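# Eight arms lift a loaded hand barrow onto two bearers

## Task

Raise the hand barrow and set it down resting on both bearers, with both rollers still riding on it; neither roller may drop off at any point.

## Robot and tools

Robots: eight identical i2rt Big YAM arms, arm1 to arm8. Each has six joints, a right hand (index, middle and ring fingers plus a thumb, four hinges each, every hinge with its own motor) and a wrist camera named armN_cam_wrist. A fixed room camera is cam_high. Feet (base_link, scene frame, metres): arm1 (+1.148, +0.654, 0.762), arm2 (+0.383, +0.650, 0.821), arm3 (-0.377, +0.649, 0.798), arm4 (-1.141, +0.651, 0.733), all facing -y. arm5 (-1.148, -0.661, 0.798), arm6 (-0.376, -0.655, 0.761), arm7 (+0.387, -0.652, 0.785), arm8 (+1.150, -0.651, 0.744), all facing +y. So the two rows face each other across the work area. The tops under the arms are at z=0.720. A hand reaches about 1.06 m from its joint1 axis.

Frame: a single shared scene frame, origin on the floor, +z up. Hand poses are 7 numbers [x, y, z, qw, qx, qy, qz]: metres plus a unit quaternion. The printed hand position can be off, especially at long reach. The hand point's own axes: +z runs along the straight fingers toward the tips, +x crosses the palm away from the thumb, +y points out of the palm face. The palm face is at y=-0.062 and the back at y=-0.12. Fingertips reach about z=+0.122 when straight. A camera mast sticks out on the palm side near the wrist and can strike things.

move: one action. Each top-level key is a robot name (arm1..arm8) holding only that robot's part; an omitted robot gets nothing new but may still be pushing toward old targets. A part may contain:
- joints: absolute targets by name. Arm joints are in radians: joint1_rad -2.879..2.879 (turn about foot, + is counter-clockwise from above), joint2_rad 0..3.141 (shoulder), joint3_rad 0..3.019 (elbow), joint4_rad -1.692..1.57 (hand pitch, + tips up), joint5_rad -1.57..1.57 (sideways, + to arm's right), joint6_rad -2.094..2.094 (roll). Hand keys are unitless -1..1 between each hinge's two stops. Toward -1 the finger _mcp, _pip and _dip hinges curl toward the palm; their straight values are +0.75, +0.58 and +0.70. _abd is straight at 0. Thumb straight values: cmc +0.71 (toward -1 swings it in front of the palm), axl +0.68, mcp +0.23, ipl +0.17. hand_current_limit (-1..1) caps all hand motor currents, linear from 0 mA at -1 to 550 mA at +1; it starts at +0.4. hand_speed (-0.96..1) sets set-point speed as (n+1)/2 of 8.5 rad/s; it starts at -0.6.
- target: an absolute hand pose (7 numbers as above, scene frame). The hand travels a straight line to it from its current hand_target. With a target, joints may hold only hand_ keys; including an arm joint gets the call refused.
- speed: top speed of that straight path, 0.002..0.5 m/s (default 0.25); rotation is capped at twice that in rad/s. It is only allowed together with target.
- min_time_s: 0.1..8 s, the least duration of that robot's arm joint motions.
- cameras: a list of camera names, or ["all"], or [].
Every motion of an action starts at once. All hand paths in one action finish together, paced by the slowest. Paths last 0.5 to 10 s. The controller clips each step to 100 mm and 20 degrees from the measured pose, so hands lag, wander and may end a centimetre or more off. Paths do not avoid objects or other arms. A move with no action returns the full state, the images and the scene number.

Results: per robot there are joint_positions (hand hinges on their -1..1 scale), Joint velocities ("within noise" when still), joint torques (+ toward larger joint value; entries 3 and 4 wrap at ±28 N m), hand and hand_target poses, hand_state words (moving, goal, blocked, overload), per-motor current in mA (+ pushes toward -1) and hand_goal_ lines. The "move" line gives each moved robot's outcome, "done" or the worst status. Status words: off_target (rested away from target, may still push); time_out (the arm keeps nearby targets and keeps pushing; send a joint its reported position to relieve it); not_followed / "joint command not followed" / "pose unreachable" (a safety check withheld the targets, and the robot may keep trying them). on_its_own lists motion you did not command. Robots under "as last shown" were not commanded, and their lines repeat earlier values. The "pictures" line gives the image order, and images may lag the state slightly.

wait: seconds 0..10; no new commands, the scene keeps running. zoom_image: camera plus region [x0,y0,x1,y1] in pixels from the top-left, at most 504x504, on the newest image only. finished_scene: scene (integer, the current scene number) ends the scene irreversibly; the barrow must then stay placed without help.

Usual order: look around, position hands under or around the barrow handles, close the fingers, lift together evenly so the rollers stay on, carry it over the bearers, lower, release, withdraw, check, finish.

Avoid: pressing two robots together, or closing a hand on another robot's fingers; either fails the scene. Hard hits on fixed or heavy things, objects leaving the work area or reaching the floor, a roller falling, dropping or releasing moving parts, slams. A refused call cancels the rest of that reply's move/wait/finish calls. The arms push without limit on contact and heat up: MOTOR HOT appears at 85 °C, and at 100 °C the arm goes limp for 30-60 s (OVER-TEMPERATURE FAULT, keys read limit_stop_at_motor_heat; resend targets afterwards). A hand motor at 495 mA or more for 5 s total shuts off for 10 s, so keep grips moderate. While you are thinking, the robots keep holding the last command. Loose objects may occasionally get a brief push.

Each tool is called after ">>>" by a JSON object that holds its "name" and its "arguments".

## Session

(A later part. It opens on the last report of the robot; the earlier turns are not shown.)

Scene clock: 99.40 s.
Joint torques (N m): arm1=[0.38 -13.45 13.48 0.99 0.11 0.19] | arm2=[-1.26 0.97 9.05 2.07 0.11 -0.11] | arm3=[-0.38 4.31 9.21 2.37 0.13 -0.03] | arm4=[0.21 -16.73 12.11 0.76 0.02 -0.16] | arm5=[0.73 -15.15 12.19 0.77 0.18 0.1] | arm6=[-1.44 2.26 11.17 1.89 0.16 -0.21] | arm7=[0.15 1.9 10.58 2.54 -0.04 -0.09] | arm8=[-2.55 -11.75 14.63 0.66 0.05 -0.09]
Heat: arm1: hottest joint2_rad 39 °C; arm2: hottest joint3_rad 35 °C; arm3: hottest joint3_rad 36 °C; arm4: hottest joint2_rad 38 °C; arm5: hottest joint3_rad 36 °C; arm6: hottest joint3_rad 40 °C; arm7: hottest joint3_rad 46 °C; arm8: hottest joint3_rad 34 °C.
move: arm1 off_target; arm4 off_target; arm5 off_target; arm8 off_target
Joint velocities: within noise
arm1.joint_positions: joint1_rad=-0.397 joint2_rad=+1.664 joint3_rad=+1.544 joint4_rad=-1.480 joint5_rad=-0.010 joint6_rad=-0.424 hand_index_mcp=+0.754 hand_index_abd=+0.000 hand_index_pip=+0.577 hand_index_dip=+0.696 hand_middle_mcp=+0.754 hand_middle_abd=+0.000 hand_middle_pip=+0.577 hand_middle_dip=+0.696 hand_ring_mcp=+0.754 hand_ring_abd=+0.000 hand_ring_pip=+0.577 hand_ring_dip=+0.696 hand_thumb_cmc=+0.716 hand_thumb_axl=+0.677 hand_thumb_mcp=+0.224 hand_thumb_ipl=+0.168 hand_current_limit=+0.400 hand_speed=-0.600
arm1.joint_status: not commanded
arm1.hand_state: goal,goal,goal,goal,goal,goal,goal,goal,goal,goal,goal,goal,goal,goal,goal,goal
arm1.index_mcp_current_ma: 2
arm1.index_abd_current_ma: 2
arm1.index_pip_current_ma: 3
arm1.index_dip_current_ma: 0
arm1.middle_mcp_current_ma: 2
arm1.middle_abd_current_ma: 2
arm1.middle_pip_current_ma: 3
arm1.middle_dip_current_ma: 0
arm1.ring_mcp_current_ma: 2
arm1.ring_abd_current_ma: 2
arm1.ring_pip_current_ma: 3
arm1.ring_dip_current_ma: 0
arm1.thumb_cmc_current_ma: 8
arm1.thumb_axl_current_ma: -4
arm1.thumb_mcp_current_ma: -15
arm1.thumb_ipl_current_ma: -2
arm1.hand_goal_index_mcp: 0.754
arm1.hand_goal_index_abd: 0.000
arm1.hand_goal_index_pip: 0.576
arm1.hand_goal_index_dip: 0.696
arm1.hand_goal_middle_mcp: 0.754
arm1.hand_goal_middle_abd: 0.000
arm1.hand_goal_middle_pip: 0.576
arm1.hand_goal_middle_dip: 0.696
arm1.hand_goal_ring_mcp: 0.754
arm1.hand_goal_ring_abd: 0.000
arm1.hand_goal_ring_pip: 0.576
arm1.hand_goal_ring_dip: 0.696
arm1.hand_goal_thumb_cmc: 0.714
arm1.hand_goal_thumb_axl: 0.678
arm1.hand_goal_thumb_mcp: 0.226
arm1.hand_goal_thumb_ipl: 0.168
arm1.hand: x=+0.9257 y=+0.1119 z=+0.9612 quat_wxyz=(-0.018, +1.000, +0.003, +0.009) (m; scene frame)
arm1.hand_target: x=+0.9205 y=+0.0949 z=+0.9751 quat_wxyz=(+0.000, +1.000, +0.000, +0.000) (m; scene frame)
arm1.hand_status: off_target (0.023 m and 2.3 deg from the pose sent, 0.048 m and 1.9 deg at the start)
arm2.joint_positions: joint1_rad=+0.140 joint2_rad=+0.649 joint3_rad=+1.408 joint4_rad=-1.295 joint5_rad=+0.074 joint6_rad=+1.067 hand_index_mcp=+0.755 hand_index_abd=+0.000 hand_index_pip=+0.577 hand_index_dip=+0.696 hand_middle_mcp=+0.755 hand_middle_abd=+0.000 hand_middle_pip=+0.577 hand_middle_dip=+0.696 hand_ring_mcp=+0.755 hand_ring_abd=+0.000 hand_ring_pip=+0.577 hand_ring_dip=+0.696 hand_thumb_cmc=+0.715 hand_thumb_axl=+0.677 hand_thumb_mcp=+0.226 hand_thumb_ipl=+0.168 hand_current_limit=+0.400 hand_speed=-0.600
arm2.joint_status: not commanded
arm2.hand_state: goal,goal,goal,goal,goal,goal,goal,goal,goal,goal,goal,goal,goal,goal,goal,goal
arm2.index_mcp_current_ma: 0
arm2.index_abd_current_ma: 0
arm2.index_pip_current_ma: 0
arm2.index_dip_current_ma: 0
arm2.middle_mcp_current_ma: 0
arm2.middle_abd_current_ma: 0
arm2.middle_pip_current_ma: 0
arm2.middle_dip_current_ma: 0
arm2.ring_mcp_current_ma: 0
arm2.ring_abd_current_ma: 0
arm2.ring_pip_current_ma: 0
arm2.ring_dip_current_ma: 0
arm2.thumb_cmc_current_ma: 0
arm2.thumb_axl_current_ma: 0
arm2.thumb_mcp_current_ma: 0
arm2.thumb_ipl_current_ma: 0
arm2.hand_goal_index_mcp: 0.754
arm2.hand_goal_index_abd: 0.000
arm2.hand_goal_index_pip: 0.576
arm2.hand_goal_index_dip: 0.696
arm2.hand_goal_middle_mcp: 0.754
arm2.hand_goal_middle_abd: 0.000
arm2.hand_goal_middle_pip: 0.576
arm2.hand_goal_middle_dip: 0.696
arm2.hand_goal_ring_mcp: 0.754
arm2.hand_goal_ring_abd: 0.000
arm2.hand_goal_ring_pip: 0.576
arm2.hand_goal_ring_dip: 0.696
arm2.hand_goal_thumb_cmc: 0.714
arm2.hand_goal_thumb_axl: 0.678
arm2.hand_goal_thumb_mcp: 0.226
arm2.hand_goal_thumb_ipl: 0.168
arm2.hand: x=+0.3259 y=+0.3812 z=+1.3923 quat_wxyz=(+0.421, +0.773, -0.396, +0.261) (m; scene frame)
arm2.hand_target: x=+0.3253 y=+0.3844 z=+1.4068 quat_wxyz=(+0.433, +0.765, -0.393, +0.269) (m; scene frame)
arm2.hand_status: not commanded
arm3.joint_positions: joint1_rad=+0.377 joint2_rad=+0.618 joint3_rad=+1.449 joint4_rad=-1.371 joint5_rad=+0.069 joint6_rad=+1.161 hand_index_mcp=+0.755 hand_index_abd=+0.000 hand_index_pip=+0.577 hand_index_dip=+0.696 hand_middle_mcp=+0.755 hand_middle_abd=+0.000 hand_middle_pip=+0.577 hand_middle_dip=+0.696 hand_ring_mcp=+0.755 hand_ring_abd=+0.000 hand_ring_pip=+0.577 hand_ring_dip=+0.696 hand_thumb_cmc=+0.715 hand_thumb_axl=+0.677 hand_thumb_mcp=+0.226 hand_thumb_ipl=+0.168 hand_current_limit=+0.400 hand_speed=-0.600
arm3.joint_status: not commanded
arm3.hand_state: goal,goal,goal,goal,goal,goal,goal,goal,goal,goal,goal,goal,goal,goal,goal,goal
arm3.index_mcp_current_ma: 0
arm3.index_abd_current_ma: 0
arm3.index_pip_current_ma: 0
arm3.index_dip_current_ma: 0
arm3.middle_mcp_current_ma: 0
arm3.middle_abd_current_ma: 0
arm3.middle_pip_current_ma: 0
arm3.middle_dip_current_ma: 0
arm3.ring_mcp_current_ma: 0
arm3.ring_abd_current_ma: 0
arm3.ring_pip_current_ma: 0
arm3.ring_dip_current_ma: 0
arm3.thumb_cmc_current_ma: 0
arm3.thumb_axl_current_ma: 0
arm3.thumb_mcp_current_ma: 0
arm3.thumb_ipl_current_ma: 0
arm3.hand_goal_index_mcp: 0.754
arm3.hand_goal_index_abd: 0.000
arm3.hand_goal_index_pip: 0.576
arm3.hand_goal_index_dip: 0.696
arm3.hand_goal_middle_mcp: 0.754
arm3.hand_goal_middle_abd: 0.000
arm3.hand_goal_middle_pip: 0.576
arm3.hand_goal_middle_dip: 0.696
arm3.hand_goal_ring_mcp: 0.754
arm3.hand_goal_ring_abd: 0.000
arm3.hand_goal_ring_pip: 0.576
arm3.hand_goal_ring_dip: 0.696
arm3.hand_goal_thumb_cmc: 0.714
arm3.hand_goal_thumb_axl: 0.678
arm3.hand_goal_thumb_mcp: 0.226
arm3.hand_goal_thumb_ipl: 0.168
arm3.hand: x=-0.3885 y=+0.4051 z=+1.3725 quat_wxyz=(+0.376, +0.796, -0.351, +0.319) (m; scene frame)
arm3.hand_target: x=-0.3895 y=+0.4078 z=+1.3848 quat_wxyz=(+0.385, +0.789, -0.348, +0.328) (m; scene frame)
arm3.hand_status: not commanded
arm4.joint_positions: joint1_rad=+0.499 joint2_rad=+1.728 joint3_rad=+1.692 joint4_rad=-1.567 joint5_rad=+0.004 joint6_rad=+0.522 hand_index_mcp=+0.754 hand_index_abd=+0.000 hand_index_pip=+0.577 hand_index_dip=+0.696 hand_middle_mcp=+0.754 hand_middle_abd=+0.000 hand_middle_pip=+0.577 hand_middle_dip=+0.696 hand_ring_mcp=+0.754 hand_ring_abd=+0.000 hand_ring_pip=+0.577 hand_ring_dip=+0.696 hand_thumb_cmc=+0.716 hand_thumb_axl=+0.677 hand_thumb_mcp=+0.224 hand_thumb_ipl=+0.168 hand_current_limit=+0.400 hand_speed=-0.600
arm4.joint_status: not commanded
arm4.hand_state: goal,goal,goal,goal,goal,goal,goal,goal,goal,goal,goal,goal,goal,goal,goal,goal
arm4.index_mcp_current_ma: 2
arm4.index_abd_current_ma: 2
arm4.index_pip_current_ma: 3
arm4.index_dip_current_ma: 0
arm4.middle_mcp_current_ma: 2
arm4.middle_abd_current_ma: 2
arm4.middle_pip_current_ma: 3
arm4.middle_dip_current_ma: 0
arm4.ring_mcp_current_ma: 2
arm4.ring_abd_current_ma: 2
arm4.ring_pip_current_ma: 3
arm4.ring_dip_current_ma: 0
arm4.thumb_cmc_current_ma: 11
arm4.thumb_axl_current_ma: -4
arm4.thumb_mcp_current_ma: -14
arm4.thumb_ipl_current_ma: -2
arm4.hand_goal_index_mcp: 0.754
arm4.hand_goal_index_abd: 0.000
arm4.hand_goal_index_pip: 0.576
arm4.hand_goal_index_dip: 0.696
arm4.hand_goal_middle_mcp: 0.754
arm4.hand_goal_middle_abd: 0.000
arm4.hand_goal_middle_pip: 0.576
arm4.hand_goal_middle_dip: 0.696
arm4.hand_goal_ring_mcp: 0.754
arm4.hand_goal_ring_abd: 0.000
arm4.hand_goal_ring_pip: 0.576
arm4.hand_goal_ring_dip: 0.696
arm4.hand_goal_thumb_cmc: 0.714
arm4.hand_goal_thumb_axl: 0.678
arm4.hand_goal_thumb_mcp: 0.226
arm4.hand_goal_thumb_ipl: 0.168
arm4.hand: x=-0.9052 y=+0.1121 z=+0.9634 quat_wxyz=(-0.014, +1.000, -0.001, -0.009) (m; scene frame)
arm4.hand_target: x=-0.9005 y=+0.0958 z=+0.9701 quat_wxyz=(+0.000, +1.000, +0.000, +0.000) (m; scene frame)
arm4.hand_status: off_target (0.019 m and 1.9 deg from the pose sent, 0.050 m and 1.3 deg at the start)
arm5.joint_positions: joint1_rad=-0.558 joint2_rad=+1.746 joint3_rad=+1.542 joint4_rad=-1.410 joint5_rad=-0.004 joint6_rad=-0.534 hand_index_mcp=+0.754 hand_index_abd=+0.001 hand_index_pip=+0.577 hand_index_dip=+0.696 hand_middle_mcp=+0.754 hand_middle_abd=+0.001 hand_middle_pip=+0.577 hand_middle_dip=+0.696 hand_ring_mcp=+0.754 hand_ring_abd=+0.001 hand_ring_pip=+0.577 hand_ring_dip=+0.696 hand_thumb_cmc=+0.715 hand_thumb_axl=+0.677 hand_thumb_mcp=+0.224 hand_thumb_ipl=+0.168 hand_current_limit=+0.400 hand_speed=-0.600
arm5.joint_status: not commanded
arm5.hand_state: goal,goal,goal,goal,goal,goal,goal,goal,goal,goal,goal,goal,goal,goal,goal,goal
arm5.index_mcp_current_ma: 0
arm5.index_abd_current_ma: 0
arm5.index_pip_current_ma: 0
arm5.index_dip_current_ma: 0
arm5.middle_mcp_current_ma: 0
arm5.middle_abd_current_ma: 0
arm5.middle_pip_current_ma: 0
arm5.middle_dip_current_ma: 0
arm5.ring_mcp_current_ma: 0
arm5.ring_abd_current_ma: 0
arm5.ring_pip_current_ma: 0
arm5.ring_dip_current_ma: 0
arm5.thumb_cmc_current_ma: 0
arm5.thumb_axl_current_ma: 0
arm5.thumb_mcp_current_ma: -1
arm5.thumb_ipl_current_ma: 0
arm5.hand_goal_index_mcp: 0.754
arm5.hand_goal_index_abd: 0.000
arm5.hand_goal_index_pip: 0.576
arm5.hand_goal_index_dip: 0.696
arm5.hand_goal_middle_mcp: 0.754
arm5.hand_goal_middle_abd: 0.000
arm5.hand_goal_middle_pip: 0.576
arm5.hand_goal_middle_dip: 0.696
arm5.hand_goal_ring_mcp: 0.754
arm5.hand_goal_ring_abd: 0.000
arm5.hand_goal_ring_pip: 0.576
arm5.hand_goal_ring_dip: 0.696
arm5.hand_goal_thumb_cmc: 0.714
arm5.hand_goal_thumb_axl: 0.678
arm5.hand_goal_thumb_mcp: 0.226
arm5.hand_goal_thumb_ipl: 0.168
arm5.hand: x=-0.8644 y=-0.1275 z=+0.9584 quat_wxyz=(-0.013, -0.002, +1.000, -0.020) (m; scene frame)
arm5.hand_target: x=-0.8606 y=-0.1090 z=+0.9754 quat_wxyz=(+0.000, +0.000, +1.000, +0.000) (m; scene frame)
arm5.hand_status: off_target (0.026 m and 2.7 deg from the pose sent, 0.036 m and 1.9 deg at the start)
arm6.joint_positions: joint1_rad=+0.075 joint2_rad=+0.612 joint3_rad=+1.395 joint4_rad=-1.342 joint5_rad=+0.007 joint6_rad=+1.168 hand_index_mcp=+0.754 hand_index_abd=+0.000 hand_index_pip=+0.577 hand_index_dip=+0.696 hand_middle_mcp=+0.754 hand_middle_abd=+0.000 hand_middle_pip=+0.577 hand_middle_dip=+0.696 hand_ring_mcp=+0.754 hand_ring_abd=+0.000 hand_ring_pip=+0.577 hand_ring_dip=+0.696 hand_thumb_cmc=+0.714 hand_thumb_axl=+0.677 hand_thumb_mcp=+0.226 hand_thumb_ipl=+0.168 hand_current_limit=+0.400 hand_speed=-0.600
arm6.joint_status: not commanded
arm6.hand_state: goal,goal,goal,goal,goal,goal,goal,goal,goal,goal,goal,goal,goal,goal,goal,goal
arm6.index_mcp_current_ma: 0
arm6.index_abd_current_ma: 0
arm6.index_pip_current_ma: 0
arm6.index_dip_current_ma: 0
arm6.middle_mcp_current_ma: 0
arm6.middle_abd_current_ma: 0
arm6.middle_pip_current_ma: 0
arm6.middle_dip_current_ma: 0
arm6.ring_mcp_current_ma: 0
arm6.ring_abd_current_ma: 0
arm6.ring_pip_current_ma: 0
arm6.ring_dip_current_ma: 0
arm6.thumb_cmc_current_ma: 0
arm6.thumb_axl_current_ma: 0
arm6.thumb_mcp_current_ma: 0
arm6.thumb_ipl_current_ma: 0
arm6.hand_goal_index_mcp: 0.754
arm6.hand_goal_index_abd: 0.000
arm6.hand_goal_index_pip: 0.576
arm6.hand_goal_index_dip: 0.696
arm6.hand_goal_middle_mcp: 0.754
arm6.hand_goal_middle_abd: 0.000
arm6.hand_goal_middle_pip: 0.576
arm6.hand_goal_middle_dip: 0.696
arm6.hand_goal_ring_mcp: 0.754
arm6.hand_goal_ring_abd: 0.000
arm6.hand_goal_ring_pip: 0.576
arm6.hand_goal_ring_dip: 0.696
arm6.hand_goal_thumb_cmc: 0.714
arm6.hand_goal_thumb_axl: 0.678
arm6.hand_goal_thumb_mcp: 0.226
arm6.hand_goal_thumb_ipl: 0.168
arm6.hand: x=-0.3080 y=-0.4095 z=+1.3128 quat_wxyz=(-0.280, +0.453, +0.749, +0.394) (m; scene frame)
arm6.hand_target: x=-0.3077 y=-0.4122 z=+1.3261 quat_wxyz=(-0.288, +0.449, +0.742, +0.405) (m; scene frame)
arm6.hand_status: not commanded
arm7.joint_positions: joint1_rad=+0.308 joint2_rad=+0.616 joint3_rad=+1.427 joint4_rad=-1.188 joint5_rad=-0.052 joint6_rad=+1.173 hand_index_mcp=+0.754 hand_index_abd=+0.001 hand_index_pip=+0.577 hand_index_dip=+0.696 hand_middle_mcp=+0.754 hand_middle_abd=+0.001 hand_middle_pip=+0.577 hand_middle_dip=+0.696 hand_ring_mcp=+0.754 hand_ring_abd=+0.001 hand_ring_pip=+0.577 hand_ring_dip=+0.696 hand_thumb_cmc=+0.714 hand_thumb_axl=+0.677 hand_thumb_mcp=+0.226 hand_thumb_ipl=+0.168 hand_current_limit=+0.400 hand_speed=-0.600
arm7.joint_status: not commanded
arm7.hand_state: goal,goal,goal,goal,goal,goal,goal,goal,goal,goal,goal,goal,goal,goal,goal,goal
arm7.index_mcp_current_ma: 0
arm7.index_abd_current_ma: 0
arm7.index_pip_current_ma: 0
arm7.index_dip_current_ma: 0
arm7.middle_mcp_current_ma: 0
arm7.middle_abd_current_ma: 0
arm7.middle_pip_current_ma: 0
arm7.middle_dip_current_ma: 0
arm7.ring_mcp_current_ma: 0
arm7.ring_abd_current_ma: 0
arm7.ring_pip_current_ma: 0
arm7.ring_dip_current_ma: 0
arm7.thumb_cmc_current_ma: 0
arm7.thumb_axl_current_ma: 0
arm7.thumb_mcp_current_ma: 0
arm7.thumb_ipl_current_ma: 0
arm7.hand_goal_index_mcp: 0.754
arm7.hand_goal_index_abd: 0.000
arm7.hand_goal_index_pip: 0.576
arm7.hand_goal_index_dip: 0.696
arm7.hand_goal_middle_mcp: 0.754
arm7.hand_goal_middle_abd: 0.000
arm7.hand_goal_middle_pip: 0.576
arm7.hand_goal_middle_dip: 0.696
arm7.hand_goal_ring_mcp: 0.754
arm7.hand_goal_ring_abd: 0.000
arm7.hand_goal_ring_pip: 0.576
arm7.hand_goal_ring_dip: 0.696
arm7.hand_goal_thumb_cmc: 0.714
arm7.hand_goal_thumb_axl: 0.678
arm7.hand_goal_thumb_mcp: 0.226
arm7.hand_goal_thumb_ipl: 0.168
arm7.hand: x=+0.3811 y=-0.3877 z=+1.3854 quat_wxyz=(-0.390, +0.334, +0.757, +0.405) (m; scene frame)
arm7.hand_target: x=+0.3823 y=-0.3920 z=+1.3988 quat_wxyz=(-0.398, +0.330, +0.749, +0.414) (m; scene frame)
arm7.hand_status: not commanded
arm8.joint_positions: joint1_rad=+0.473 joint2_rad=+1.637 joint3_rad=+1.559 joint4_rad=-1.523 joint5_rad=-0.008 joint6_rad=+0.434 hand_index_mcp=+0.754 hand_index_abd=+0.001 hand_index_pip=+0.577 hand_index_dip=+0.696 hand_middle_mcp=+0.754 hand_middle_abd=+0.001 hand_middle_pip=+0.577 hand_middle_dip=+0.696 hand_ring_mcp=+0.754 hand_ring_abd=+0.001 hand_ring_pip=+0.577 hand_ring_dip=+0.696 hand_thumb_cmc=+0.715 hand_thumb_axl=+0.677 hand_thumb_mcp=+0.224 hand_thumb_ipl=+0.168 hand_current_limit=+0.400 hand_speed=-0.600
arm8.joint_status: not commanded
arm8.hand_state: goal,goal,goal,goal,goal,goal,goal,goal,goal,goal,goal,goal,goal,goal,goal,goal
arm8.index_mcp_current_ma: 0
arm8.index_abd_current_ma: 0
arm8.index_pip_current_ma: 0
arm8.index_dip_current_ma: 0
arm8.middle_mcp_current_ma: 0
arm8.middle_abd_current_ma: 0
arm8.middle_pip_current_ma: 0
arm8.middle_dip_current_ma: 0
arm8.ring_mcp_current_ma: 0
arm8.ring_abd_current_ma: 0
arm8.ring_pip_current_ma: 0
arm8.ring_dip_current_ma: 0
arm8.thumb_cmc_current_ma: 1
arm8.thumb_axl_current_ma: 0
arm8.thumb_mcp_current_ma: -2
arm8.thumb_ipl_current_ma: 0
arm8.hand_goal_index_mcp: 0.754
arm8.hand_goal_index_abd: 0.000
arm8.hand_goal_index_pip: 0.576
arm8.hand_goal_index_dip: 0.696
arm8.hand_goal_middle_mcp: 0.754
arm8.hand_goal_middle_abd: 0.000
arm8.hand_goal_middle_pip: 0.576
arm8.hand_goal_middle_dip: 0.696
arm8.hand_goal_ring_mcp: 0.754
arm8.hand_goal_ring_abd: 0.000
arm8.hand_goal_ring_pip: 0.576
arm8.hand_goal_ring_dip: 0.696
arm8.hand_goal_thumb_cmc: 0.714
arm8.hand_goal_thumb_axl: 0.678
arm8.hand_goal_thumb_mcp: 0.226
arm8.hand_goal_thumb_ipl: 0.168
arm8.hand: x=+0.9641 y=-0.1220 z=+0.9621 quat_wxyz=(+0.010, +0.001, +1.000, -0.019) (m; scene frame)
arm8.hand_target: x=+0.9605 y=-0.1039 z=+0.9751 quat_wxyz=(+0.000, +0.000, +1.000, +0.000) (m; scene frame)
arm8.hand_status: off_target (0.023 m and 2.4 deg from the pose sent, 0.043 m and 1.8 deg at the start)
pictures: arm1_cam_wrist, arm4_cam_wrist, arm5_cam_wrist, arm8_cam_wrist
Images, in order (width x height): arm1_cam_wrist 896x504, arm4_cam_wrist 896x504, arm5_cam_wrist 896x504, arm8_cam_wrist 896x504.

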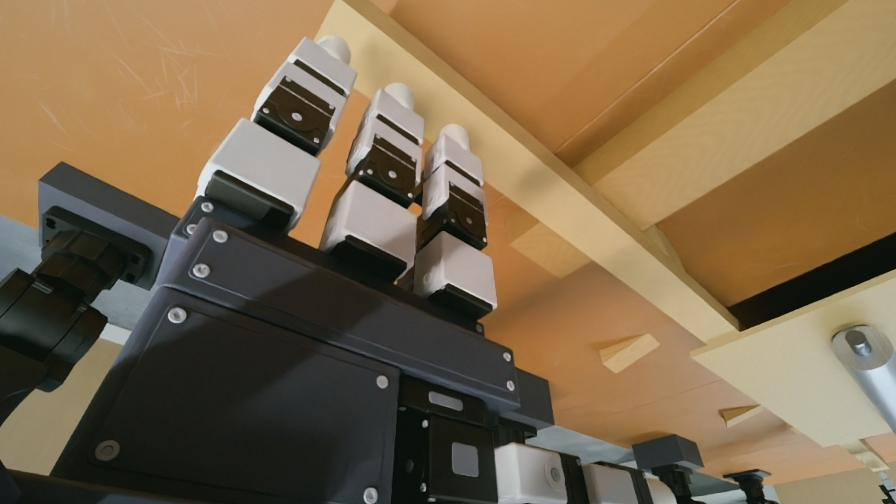

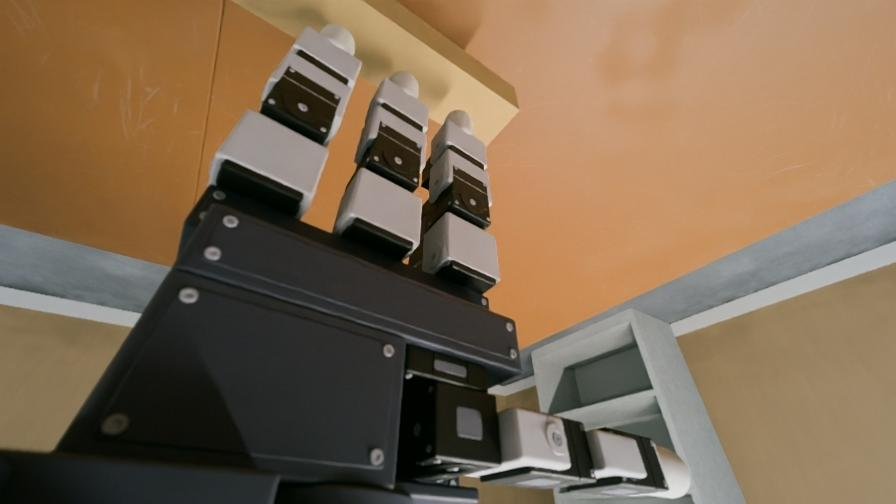

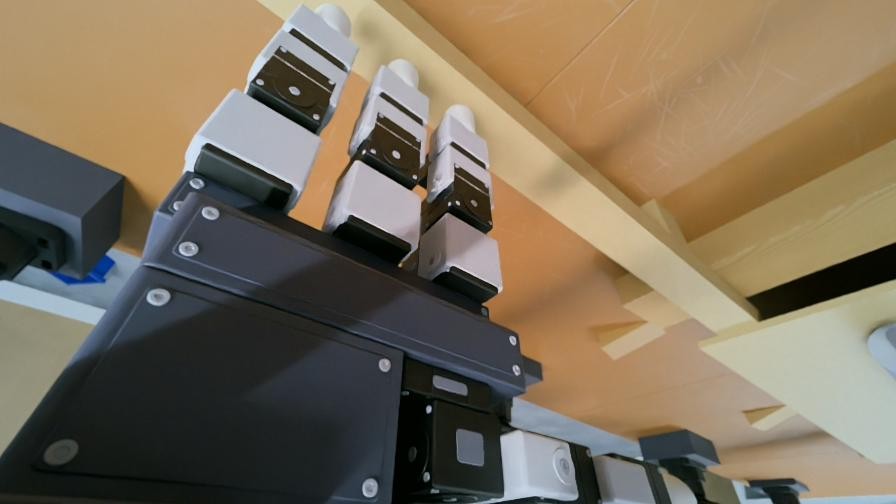

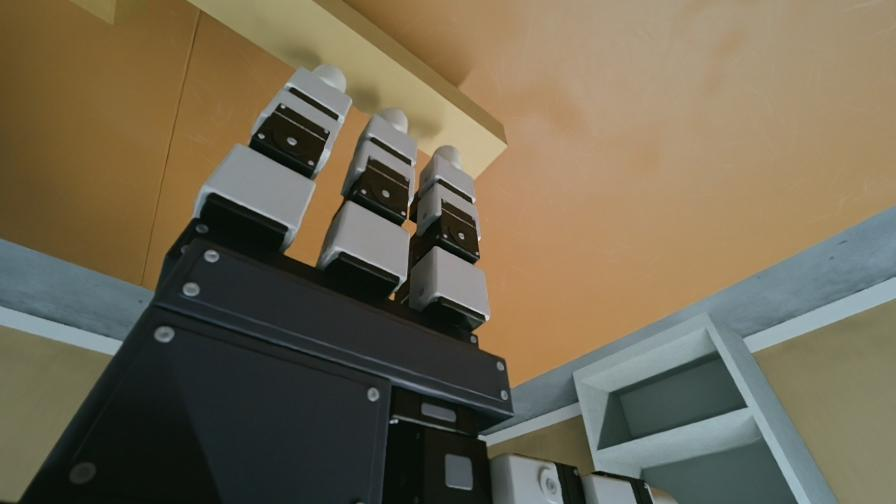

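>>> {"name": "move", "arguments": {"arm1": {"target": [0.92, 0.094, 0.962, 0, 1, 0, 0], "speed": 0.04}, "arm8": {"target": [0.96, -0.103, 0.962, 0, 0, 1, 0], "speed": 0.04}, "arm4": {"target": [-0.90, 0.095, 0.955, 0, 1, 0, 0], "speed": 0.04}, "arm5": {"target": [-0.86, -0.108, 0.963, 0, 0, 1, 0], "speed": 0.04}, "cameras": []}}

Scene clock: 101.40 s.
Joint torques (N m): arm1=[0.15 -13.51 11.26 1.1 0.13 0.18] | arm2=[-1.2 1.08 9.05 2.06 0.1 -0.1] | arm3=[-0.62 4.54 9.2 2.4 0.13 -0.05] | arm4=[-0.03 -16.38 9.2 1.02 0.03 -0.17] | arm5=[0.73 -14.51 10.47 0.9 0.2 0.1] | arm6=[-1.44 2.26 11.17 1.91 0.17 -0.21] | arm7=[0.15 1.85 10.56 2.55 -0.04 -0.09] | arm8=[-2.49 -11.46 12.22 0.75 0.05 -0.1]
Heat: arm1: hottest joint2_rad 40 °C; arm2: hottest joint3_rad 35 °C; arm3: hottest joint3_rad 36 °C; arm4: hottest joint2_rad 38 °C; arm5: hottest joint3_rad 36 °C; arm6: hottest joint3_rad 40 °C; arm7: hottest joint3_rad 46 °C; arm8: hottest joint3_rad 35 °C.
move: arm1 off_target; arm4 off_target; arm5 off_target; arm8 off_target
Joint velocities: within noise
arm1.joint_positions: joint1_rad=-0.397 joint2_rad=+1.664 joint3_rad=+1.544 joint4_rad=-1.449 joint5_rad=-0.010 joint6_rad=-0.424 hand_index_mcp=+0.754 hand_index_abd=+0.000 hand_index_pip=+0.577 hand_index_dip=+0.696 hand_middle_mcp=+0.754 hand_middle_abd=+0.000 hand_middle_pip=+0.577 hand_middle_dip=+0.696 hand_ring_mcp=+0.754 hand_ring_abd=+0.000 hand_ring_pip=+0.577 hand_ring_dip=+0.696 hand_thumb_cmc=+0.716 hand_thumb_axl=+0.677 hand_thumb_mcp=+0.224 hand_thumb_ipl=+0.168 hand_current_limit=+0.400 hand_speed=-0.600
arm1.joint_status: not commanded
arm1.hand_state: goal,goal,goal,goal,goal,goal,goal,goal,goal,goal,goal,goal,goal,goal,goal,goal
arm1.index_mcp_current_ma: 2
arm1.index_abd_current_ma: 2
arm1.index_pip_current_ma: 3
arm1.index_dip_current_ma: 0
arm1.middle_mcp_current_ma: 2
arm1.middle_abd_current_ma: 2
arm1.middle_pip_current_ma: 3
arm1.middle_dip_current_ma: 0
arm1.ring_mcp_current_ma: 2
arm1.ring_abd_current_ma: 2
arm1.ring_pip_current_ma: 3
arm1.ring_dip_current_ma: 0
arm1.thumb_cmc_current_ma: 8
arm1.thumb_axl_current_ma: -4
arm1.thumb_mcp_current_ma: -15
arm1.thumb_ipl_current_ma: -2
arm1.hand_goal_index_mcp: 0.754
arm1.hand_goal_index_abd: 0.000
arm1.hand_goal_index_pip: 0.576
arm1.hand_goal_index_dip: 0.696
arm1.hand_goal_middle_mcp: 0.754
arm1.hand_goal_middle_abd: 0.000
arm1.hand_goal_middle_pip: 0.576
arm1.hand_goal_middle_dip: 0.696
arm1.hand_goal_ring_mcp: 0.754
arm1.hand_goal_ring_abd: 0.000
arm1.hand_goal_ring_pip: 0.576
arm1.hand_goal_ring_dip: 0.696
arm1.hand_goal_thumb_cmc: 0.714
arm1.hand_goal_thumb_axl: 0.678
arm1.hand_goal_thumb_mcp: 0.226
arm1.hand_goal_thumb_ipl: 0.168
arm1.hand: x=+0.9225 y=+0.1048 z=+0.9637 quat_wxyz=(-0.004, +1.000, +0.003, +0.003) (m; scene frame)
arm1.hand_target: x=+0.9202 y=+0.0943 z=+0.9619 quat_wxyz=(+0.000, +1.000, +0.000, +0.000) (m; scene frame)
arm1.hand_status: off_target (0.011 m and 0.6 deg from the pose sent, 0.019 m and 2.3 deg at the start)
arm2, arm3, arm6, arm7: as last shown
arm4.joint_positions: joint1_rad=+0.499 joint2_rad=+1.728 joint3_rad=+1.692 joint4_rad=-1.531 joint5_rad=+0.004 joint6_rad=+0.522 hand_index_mcp=+0.754 hand_index_abd=+0.000 hand_index_pip=+0.577 hand_index_dip=+0.696 hand_middle_mcp=+0.754 hand_middle_abd=+0.000 hand_middle_pip=+0.577 hand_middle_dip=+0.696 hand_ring_mcp=+0.754 hand_ring_abd=+0.000 hand_ring_pip=+0.577 hand_ring_dip=+0.696 hand_thumb_cmc=+0.716 hand_thumb_axl=+0.677 hand_thumb_mcp=+0.224 hand_thumb_ipl=+0.168 hand_current_limit=+0.400 hand_speed=-0.600
arm4.joint_status: not commanded
arm4.hand_state: goal,goal,goal,goal,goal,goal,goal,goal,goal,goal,goal,goal,goal,goal,goal,goal
arm4.index_mcp_current_ma: 2
arm4.index_abd_current_ma: 2
arm4.index_pip_current_ma: 3
arm4.index_dip_current_ma: 0
arm4.middle_mcp_current_ma: 2
arm4.middle_abd_current_ma: 2
arm4.middle_pip_current_ma: 3
arm4.middle_dip_current_ma: 0
arm4.ring_mcp_current_ma: 2
arm4.ring_abd_current_ma: 2
arm4.ring_pip_current_ma: 3
arm4.ring_dip_current_ma: 0
arm4.thumb_cmc_current_ma: 11
arm4.thumb_axl_current_ma: -4
arm4.thumb_mcp_current_ma: -14
arm4.thumb_ipl_current_ma: -2
arm4.hand_goal_index_mcp: 0.754
arm4.hand_goal_index_abd: 0.000
arm4.hand_goal_index_pip: 0.576
arm4.hand_goal_index_dip: 0.696
arm4.hand_goal_middle_mcp: 0.754
arm4.hand_goal_middle_abd: 0.000
arm4.hand_goal_middle_pip: 0.576
arm4.hand_goal_middle_dip: 0.696
arm4.hand_goal_ring_mcp: 0.754
arm4.hand_goal_ring_abd: 0.000
arm4.hand_goal_ring_pip: 0.576
arm4.hand_goal_ring_dip: 0.696
arm4.hand_goal_thumb_cmc: 0.714
arm4.hand_goal_thumb_axl: 0.678
arm4.hand_goal_thumb_mcp: 0.226
arm4.hand_goal_thumb_ipl: 0.168
arm4.hand: x=-0.9007 y=+0.1042 z=+0.9656 quat_wxyz=(+0.002, +1.000, -0.001, +0.000) (m; scene frame)
arm4.hand_target: x=-0.9002 y=+0.0954 z=+0.9550 quat_wxyz=(+0.000, +1.000, +0.000, +0.000) (m; scene frame)
arm4.hand_status: off_target (0.014 m and 0.3 deg from the pose sent, 0.020 m and 1.9 deg at the start)
arm5.joint_positions: joint1_rad=-0.558 joint2_rad=+1.747 joint3_rad=+1.542 joint4_rad=-1.381 joint5_rad=-0.004 joint6_rad=-0.534 hand_index_mcp=+0.754 hand_index_abd=+0.001 hand_index_pip=+0.577 hand_index_dip=+0.696 hand_middle_mcp=+0.754 hand_middle_abd=+0.001 hand_middle_pip=+0.577 hand_middle_dip=+0.696 hand_ring_mcp=+0.754 hand_ring_abd=+0.001 hand_ring_pip=+0.577 hand_ring_dip=+0.696 hand_thumb_cmc=+0.715 hand_thumb_axl=+0.677 hand_thumb_mcp=+0.224 hand_thumb_ipl=+0.168 hand_current_limit=+0.400 hand_speed=-0.600
arm5.joint_status: not commanded
arm5.hand_state: goal,goal,goal,goal,goal,goal,goal,goal,goal,goal,goal,goal,goal,goal,goal,goal
arm5.index_mcp_current_ma: 0
arm5.index_abd_current_ma: 0
arm5.index_pip_current_ma: 0
arm5.index_dip_current_ma: 0
arm5.middle_mcp_current_ma: 0
arm5.middle_abd_current_ma: 0
arm5.middle_pip_current_ma: 0
arm5.middle_dip_current_ma: 0
arm5.ring_mcp_current_ma: 0
arm5.ring_abd_current_ma: 0
arm5.ring_pip_current_ma: 0
arm5.ring_dip_current_ma: 0
arm5.thumb_cmc_current_ma: 0
arm5.thumb_axl_current_ma: 0
arm5.thumb_mcp_current_ma: -1
arm5.thumb_ipl_current_ma: 0
arm5.hand_goal_index_mcp: 0.754
arm5.hand_goal_index_abd: 0.000
arm5.hand_goal_index_pip: 0.576
arm5.hand_goal_index_dip: 0.696
arm5.hand_goal_middle_mcp: 0.754
arm5.hand_goal_middle_abd: 0.000
arm5.hand_goal_middle_pip: 0.576
arm5.hand_goal_middle_dip: 0.696
arm5.hand_goal_ring_mcp: 0.754
arm5.hand_goal_ring_abd: 0.000
arm5.hand_goal_ring_pip: 0.576
arm5.hand_goal_ring_dip: 0.696
arm5.hand_goal_thumb_cmc: 0.714
arm5.hand_goal_thumb_axl: 0.678
arm5.hand_goal_thumb_mcp: 0.226
arm5.hand_goal_thumb_ipl: 0.168
arm5.hand: x=-0.8608 y=-0.1213 z=+0.9600 quat_wxyz=(-0.006, -0.002, +1.000, -0.008) (m; scene frame)
arm5.hand_target: x=-0.8603 y=-0.1084 z=+0.9631 quat_wxyz=(+0.000, +0.000, +1.000, +0.000) (m; scene frame)
arm5.hand_status: off_target (0.014 m and 1.2 deg from the pose sent, 0.021 m and 2.7 deg at the start)
arm8.joint_positions: joint1_rad=+0.473 joint2_rad=+1.637 joint3_rad=+1.559 joint4_rad=-1.491 joint5_rad=-0.008 joint6_rad=+0.434 hand_index_mcp=+0.754 hand_index_abd=+0.001 hand_index_pip=+0.577 hand_index_dip=+0.696 hand_middle_mcp=+0.754 hand_middle_abd=+0.001 hand_middle_pip=+0.577 hand_middle_dip=+0.696 hand_ring_mcp=+0.754 hand_ring_abd=+0.001 hand_ring_pip=+0.577 hand_ring_dip=+0.696 hand_thumb_cmc=+0.715 hand_thumb_axl=+0.677 hand_thumb_mcp=+0.224 hand_thumb_ipl=+0.168 hand_current_limit=+0.400 hand_speed=-0.600
arm8.joint_status: not commanded
arm8.hand_state: goal,goal,goal,goal,goal,goal,goal,goal,goal,goal,goal,goal,goal,goal,goal,goal
arm8.index_mcp_current_ma: 0
arm8.index_abd_current_ma: 0
arm8.index_pip_current_ma: 0
arm8.index_dip_current_ma: 0
arm8.middle_mcp_current_ma: 0
arm8.middle_abd_current_ma: 0
arm8.middle_pip_current_ma: 0
arm8.middle_dip_current_ma: 0
arm8.ring_mcp_current_ma: 0
arm8.ring_abd_current_ma: 0
arm8.ring_pip_current_ma: 0
arm8.ring_dip_current_ma: 0
arm8.thumb_cmc_current_ma: 1
arm8.thumb_axl_current_ma: 0
arm8.thumb_mcp_current_ma: -2
arm8.thumb_ipl_current_ma: 0
arm8.hand_goal_index_mcp: 0.754
arm8.hand_goal_index_abd: 0.000
arm8.hand_goal_index_pip: 0.576
arm8.hand_goal_index_dip: 0.696
arm8.hand_goal_middle_mcp: 0.754
arm8.hand_goal_middle_abd: 0.000
arm8.hand_goal_middle_pip: 0.576
arm8.hand_goal_middle_dip: 0.696
arm8.hand_goal_ring_mcp: 0.754
arm8.hand_goal_ring_abd: 0.000
arm8.hand_goal_ring_pip: 0.576
arm8.hand_goal_ring_dip: 0.696
arm8.hand_goal_thumb_cmc: 0.714
arm8.hand_goal_thumb_axl: 0.678
arm8.hand_goal_thumb_mcp: 0.226
arm8.hand_goal_thumb_ipl: 0.168
arm8.hand: x=+0.9606 y=-0.1148 z=+0.9641 quat_wxyz=(+0.003, +0.001, +1.000, -0.004) (m; scene frame)
arm8.hand_target: x=+0.9602 y=-0.1033 z=+0.9619 quat_wxyz=(+0.000, +0.000, +1.000, +0.000) (m; scene frame)
arm8.hand_status: off_target (0.012 m and 0.6 deg from the pose sent, 0.020 m and 2.4 deg at the start)
pictures: none
No camera images: "cameras" was empty.

>>> {"name": "move", "arguments": {"arm1": {"target": [0.92, 0.094, 0.945, 0, 1, 0, 0], "speed": 0.04}, "arm8": {"target": [0.96, -0.103, 0.945, 0, 0, 1, 0], "speed": 0.04}, "arm4": {"target": [-0.90, 0.095, 0.940, 0, 1, 0, 0], "speed": 0.04}, "arm5": {"target": [-0.86, -0.108, 0.945, 0, 0, 1, 0], "speed": 0.04}, "cameras": ["arm1_cam_wrist", "arm8_cam_wrist", "arm4_cam_wrist", "arm5_cam_wrist"]}}

Scene clock: 103.13 s.
Joint torques (N m): arm1=[0.38 -13.57 9.7 1.2 0.14 0.19] | arm2=[-1.38 0.85 9.06 2.07 0.11 -0.11] | arm3=[-0.62 4.78 9.22 2.39 0.13 -0.02] | arm4=[-0.03 -16.32 8.59 1.01 0.02 -0.17] | arm5=[0.79 -14.97 8.2 0.96 0.2 0.09] | arm6=[-1.44 2.26 11.15 1.91 0.16 -0.21] | arm7=[0.15 1.85 10.56 2.55 -0.04 -0.1] | arm8=[-2.49 -11.63 10.41 0.8 0.05 -0.1]
Heat: arm1: hottest joint2_rad 40 °C; arm2: hottest joint3_rad 35 °C; arm3: hottest joint3_rad 36 °C; arm4: hottest joint2_rad 39 °C; arm5: hottest joint3_rad 36 °C; arm6: hottest joint3_rad 40 °C; arm7: hottest joint3_rad 46 °C; arm8: hottest joint3_rad 35 °C.
move: arm1 off_target; arm4 off_target; arm5 off_target; arm8 off_target
Joint velocities: within noise
arm1.joint_positions: joint1_rad=-0.397 joint2_rad=+1.673 joint3_rad=+1.527 joint4_rad=-1.406 joint5_rad=-0.010 joint6_rad=-0.424 hand_index_mcp=+0.754 hand_index_abd=+0.000 hand_index_pip=+0.577 hand_index_dip=+0.696 hand_middle_mcp=+0.754 hand_middle_abd=+0.000 hand_middle_pip=+0.577 hand_middle_dip=+0.696 hand_ring_mcp=+0.754 hand_ring_abd=+0.000 hand_ring_pip=+0.577 hand_ring_dip=+0.696 hand_thumb_cmc=+0.716 hand_thumb_axl=+0.677 hand_thumb_mcp=+0.224 hand_thumb_ipl=+0.168 hand_current_limit=+0.400 hand_speed=-0.600
arm1.joint_status: not commanded
arm1.hand_state: goal,goal,goal,goal,goal,goal,goal,goal,goal,goal,goal,goal,goal,goal,goal,goal
arm1.index_mcp_current_ma: 2
arm1.index_abd_current_ma: 2
arm1.index_pip_current_ma: 3
arm1.index_dip_current_ma: 0
arm1.middle_mcp_current_ma: 2
arm1.middle_abd_current_ma: 2
arm1.middle_pip_current_ma: 3
arm1.middle_dip_current_ma: 0
arm1.ring_mcp_current_ma: 2
arm1.ring_abd_current_ma: 2
arm1.ring_pip_current_ma: 3
arm1.ring_dip_current_ma: 0
arm1.thumb_cmc_current_ma: 8
arm1.thumb_axl_current_ma: -4
arm1.thumb_mcp_current_ma: -15
arm1.thumb_ipl_current_ma: -2
arm1.hand_goal_index_mcp: 0.754
arm1.hand_goal_index_abd: 0.000
arm1.hand_goal_index_pip: 0.576
arm1.hand_goal_index_dip: 0.696
arm1.hand_goal_middle_mcp: 0.754
arm1.hand_goal_middle_abd: 0.000
arm1.hand_goal_middle_pip: 0.576
arm1.hand_goal_middle_dip: 0.696
arm1.hand_goal_ring_mcp: 0.754
arm1.hand_goal_ring_abd: 0.000
arm1.hand_goal_ring_pip: 0.576
arm1.hand_goal_ring_dip: 0.696
arm1.hand_goal_thumb_cmc: 0.714
arm1.hand_goal_thumb_axl: 0.678
arm1.hand_goal_thumb_mcp: 0.226
arm1.hand_goal_thumb_ipl: 0.168
arm1.hand: x=+0.9200 y=+0.0994 z=+0.9544 quat_wxyz=(+0.004, +1.000, +0.003, -0.001) (m; scene frame)
arm1.hand_target: x=+0.9202 y=+0.0942 z=+0.9449 quat_wxyz=(+0.000, +1.000, +0.000, +0.000) (m; scene frame)
arm1.hand_status: off_target (0.011 m and 0.6 deg from the pose sent, 0.022 m and 0.6 deg at the start)
arm2, arm3, arm6, arm7: as last shown
arm4.joint_positions: joint1_rad=+0.499 joint2_rad=+1.728 joint3_rad=+1.665 joint4_rad=-1.493 joint5_rad=+0.003 joint6_rad=+0.522 hand_index_mcp=+0.754 hand_index_abd=+0.000 hand_index_pip=+0.577 hand_index_dip=+0.696 hand_middle_mcp=+0.754 hand_middle_abd=+0.000 hand_middle_pip=+0.577 hand_middle_dip=+0.696 hand_ring_mcp=+0.754 hand_ring_abd=+0.000 hand_ring_pip=+0.577 hand_ring_dip=+0.696 hand_thumb_cmc=+0.716 hand_thumb_axl=+0.677 hand_thumb_mcp=+0.224 hand_thumb_ipl=+0.168 hand_current_limit=+0.400 hand_speed=-0.600
arm4.joint_status: not commanded
arm4.hand_state: goal,goal,goal,goal,goal,goal,goal,goal,goal,goal,goal,goal,goal,goal,goal,goal
arm4.index_mcp_current_ma: 2
arm4.index_abd_current_ma: 2
arm4.index_pip_current_ma: 3
arm4.index_dip_current_ma: 0
arm4.middle_mcp_current_ma: 2
arm4.middle_abd_current_ma: 2
arm4.middle_pip_current_ma: 3
arm4.middle_dip_current_ma: 0
arm4.ring_mcp_current_ma: 2
arm4.ring_abd_current_ma: 2
arm4.ring_pip_current_ma: 3
arm4.ring_dip_current_ma: 0
arm4.thumb_cmc_current_ma: 11
arm4.thumb_axl_current_ma: -4
arm4.thumb_mcp_current_ma: -14
arm4.thumb_ipl_current_ma: -2
arm4.hand_goal_index_mcp: 0.754
arm4.hand_goal_index_abd: 0.000
arm4.hand_goal_index_pip: 0.576
arm4.hand_goal_index_dip: 0.696
arm4.hand_goal_middle_mcp: 0.754
arm4.hand_goal_middle_abd: 0.000
arm4.hand_goal_middle_pip: 0.576
arm4.hand_goal_middle_dip: 0.696
arm4.hand_goal_ring_mcp: 0.754
arm4.hand_goal_ring_abd: 0.000
arm4.hand_goal_ring_pip: 0.576
arm4.hand_goal_ring_dip: 0.696
arm4.hand_goal_thumb_cmc: 0.714
arm4.hand_goal_thumb_axl: 0.678
arm4.hand_goal_thumb_mcp: 0.226
arm4.hand_goal_thumb_ipl: 0.168
arm4.hand: x=-0.8995 y=+0.1023 z=+0.9559 quat_wxyz=(+0.007, +1.000, -0.001, +0.003) (m; scene frame)
arm4.hand_target: x=-0.9002 y=+0.0955 z=+0.9402 quat_wxyz=(+0.000, +1.000, +0.000, +0.000) (m; scene frame)
arm4.hand_status: off_target (0.018 m and 0.9 deg from the pose sent, 0.027 m and 0.3 deg at the start)
arm5.joint_positions: joint1_rad=-0.558 joint2_rad=+1.759 joint3_rad=+1.536 joint4_rad=-1.338 joint5_rad=-0.004 joint6_rad=-0.534 hand_index_mcp=+0.754 hand_index_abd=+0.001 hand_index_pip=+0.577 hand_index_dip=+0.696 hand_middle_mcp=+0.754 hand_middle_abd=+0.001 hand_middle_pip=+0.577 hand_middle_dip=+0.696 hand_ring_mcp=+0.754 hand_ring_abd=+0.001 hand_ring_pip=+0.577 hand_ring_dip=+0.696 hand_thumb_cmc=+0.715 hand_thumb_axl=+0.677 hand_thumb_mcp=+0.224 hand_thumb_ipl=+0.168 hand_current_limit=+0.400 hand_speed=-0.600
arm5.joint_status: not commanded
arm5.hand_state: goal,goal,goal,goal,goal,goal,goal,goal,goal,goal,goal,goal,goal,goal,goal,goal
arm5.index_mcp_current_ma: 0
arm5.index_abd_current_ma: 0
arm5.index_pip_current_ma: 0
arm5.index_dip_current_ma: 0
arm5.middle_mcp_current_ma: 0
arm5.middle_abd_current_ma: 0
arm5.middle_pip_current_ma: 0
arm5.middle_dip_current_ma: 0
arm5.ring_mcp_current_ma: 0
arm5.ring_abd_current_ma: 0
arm5.ring_pip_current_ma: 0
arm5.ring_dip_current_ma: 0
arm5.thumb_cmc_current_ma: 0
arm5.thumb_axl_current_ma: 0
arm5.thumb_mcp_current_ma: -1
arm5.thumb_ipl_current_ma: 0
arm5.hand_goal_index_mcp: 0.754
arm5.hand_goal_index_abd: 0.000
arm5.hand_goal_index_pip: 0.576
arm5.hand_goal_index_dip: 0.696
arm5.hand_goal_middle_mcp: 0.754
arm5.hand_goal_middle_abd: 0.000
arm5.hand_goal_middle_pip: 0.576
arm5.hand_goal_middle_dip: 0.696
arm5.hand_goal_ring_mcp: 0.754
arm5.hand_goal_ring_abd: 0.000
arm5.hand_goal_ring_pip: 0.576
arm5.hand_goal_ring_dip: 0.696
arm5.hand_goal_thumb_cmc: 0.714
arm5.hand_goal_thumb_axl: 0.678
arm5.hand_goal_thumb_mcp: 0.226
arm5.hand_goal_thumb_ipl: 0.168
arm5.hand: x=-0.8561 y=-0.1135 z=+0.9533 quat_wxyz=(+0.000, -0.002, +1.000, +0.003) (m; scene frame)
arm5.hand_target: x=-0.8601 y=-0.1082 z=+0.9450 quat_wxyz=(+0.000, +0.000, +1.000, +0.000) (m; scene frame)
arm5.hand_status: off_target (0.011 m and 0.4 deg from the pose sent, 0.020 m and 1.2 deg at the start)
arm8.joint_positions: joint1_rad=+0.473 joint2_rad=+1.644 joint3_rad=+1.542 joint4_rad=-1.448 joint5_rad=-0.009 joint6_rad=+0.434 hand_index_mcp=+0.754 hand_index_abd=+0.001 hand_index_pip=+0.577 hand_index_dip=+0.696 hand_middle_mcp=+0.754 hand_middle_abd=+0.001 hand_middle_pip=+0.577 hand_middle_dip=+0.696 hand_ring_mcp=+0.754 hand_ring_abd=+0.001 hand_ring_pip=+0.577 hand_ring_dip=+0.696 hand_thumb_cmc=+0.715 hand_thumb_axl=+0.677 hand_thumb_mcp=+0.224 hand_thumb_ipl=+0.168 hand_current_limit=+0.400 hand_speed=-0.600
arm8.joint_status: not commanded
arm8.hand_state: goal,goal,goal,goal,goal,goal,goal,goal,goal,goal,goal,goal,goal,goal,goal,goal
arm8.index_mcp_current_ma: 0
arm8.index_abd_current_ma: 0
arm8.index_pip_current_ma: 0
arm8.index_dip_current_ma: 0
arm8.middle_mcp_current_ma: 0
arm8.middle_abd_current_ma: 0
arm8.middle_pip_current_ma: 0
arm8.middle_dip_current_ma: 0
arm8.ring_mcp_current_ma: 0
arm8.ring_abd_current_ma: 0
arm8.ring_pip_current_ma: 0
arm8.ring_dip_current_ma: 0
arm8.thumb_cmc_current_ma: 1
arm8.thumb_axl_current_ma: 0
arm8.thumb_mcp_current_ma: -2
arm8.thumb_ipl_current_ma: 0
arm8.hand_goal_index_mcp: 0.754
arm8.hand_goal_index_abd: 0.000
arm8.hand_goal_index_pip: 0.576
arm8.hand_goal_index_dip: 0.696
arm8.hand_goal_middle_mcp: 0.754
arm8.hand_goal_middle_abd: 0.000
arm8.hand_goal_middle_pip: 0.576
arm8.hand_goal_middle_dip: 0.696
arm8.hand_goal_ring_mcp: 0.754
arm8.hand_goal_ring_abd: 0.000
arm8.hand_goal_ring_pip: 0.576
arm8.hand_goal_ring_dip: 0.696
arm8.hand_goal_thumb_cmc: 0.714
arm8.hand_goal_thumb_axl: 0.678
arm8.hand_goal_thumb_mcp: 0.226
arm8.hand_goal_thumb_ipl: 0.168
arm8.hand: x=+0.9580 y=-0.1091 z=+0.9557 quat_wxyz=(-0.001, +0.001, +1.000, +0.004) (m; scene frame)
arm8.hand_target: x=+0.9601 y=-0.1033 z=+0.9450 quat_wxyz=(+0.000, +0.000, +1.000, +0.000) (m; scene frame)
arm8.hand_status: off_target (0.012 m and 0.5 deg from the pose sent, 0.023 m and 0.6 deg at the start)
pictures: arm1_cam_wrist, arm4_cam_wrist, arm5_cam_wrist, arm8_cam_wrist
Images, in order (width x height): arm1_cam_wrist 896x504, arm4_cam_wrist 896x504, arm5_cam_wrist 896x504, arm8_cam_wrist 896x504.

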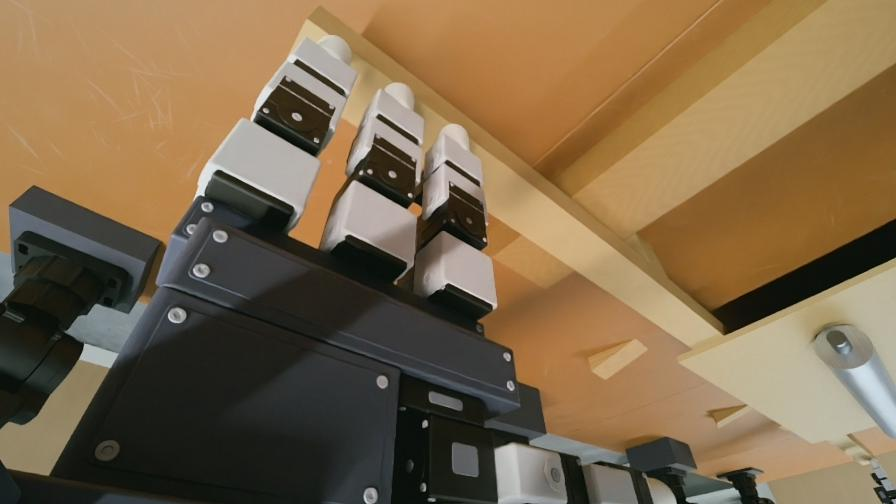

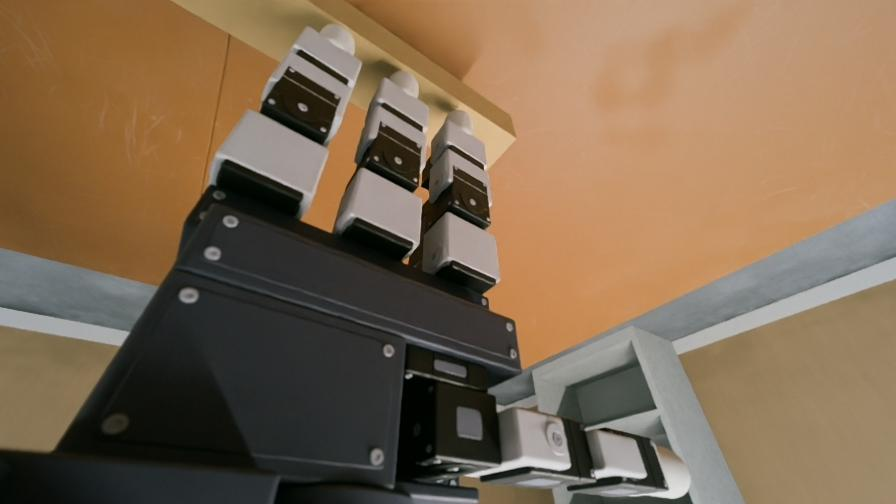

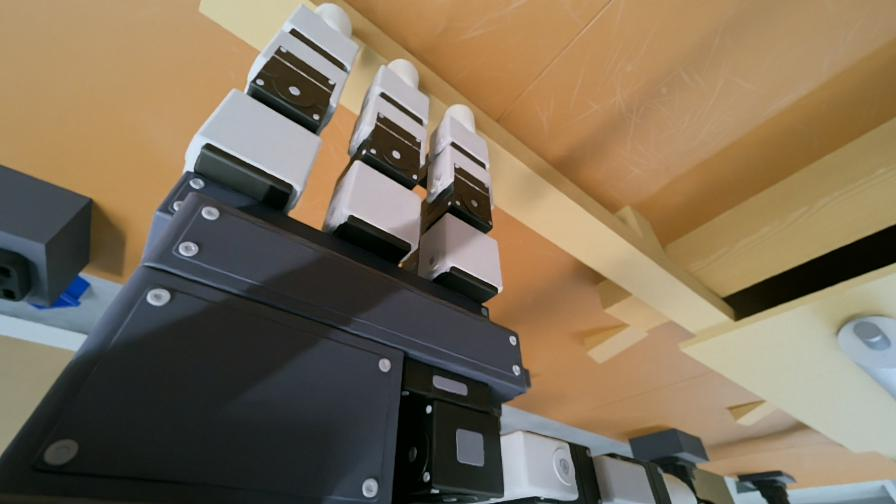

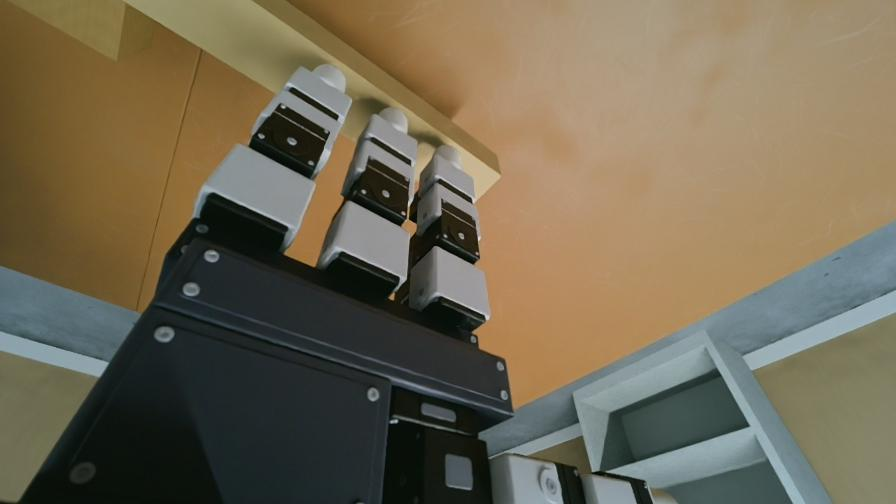

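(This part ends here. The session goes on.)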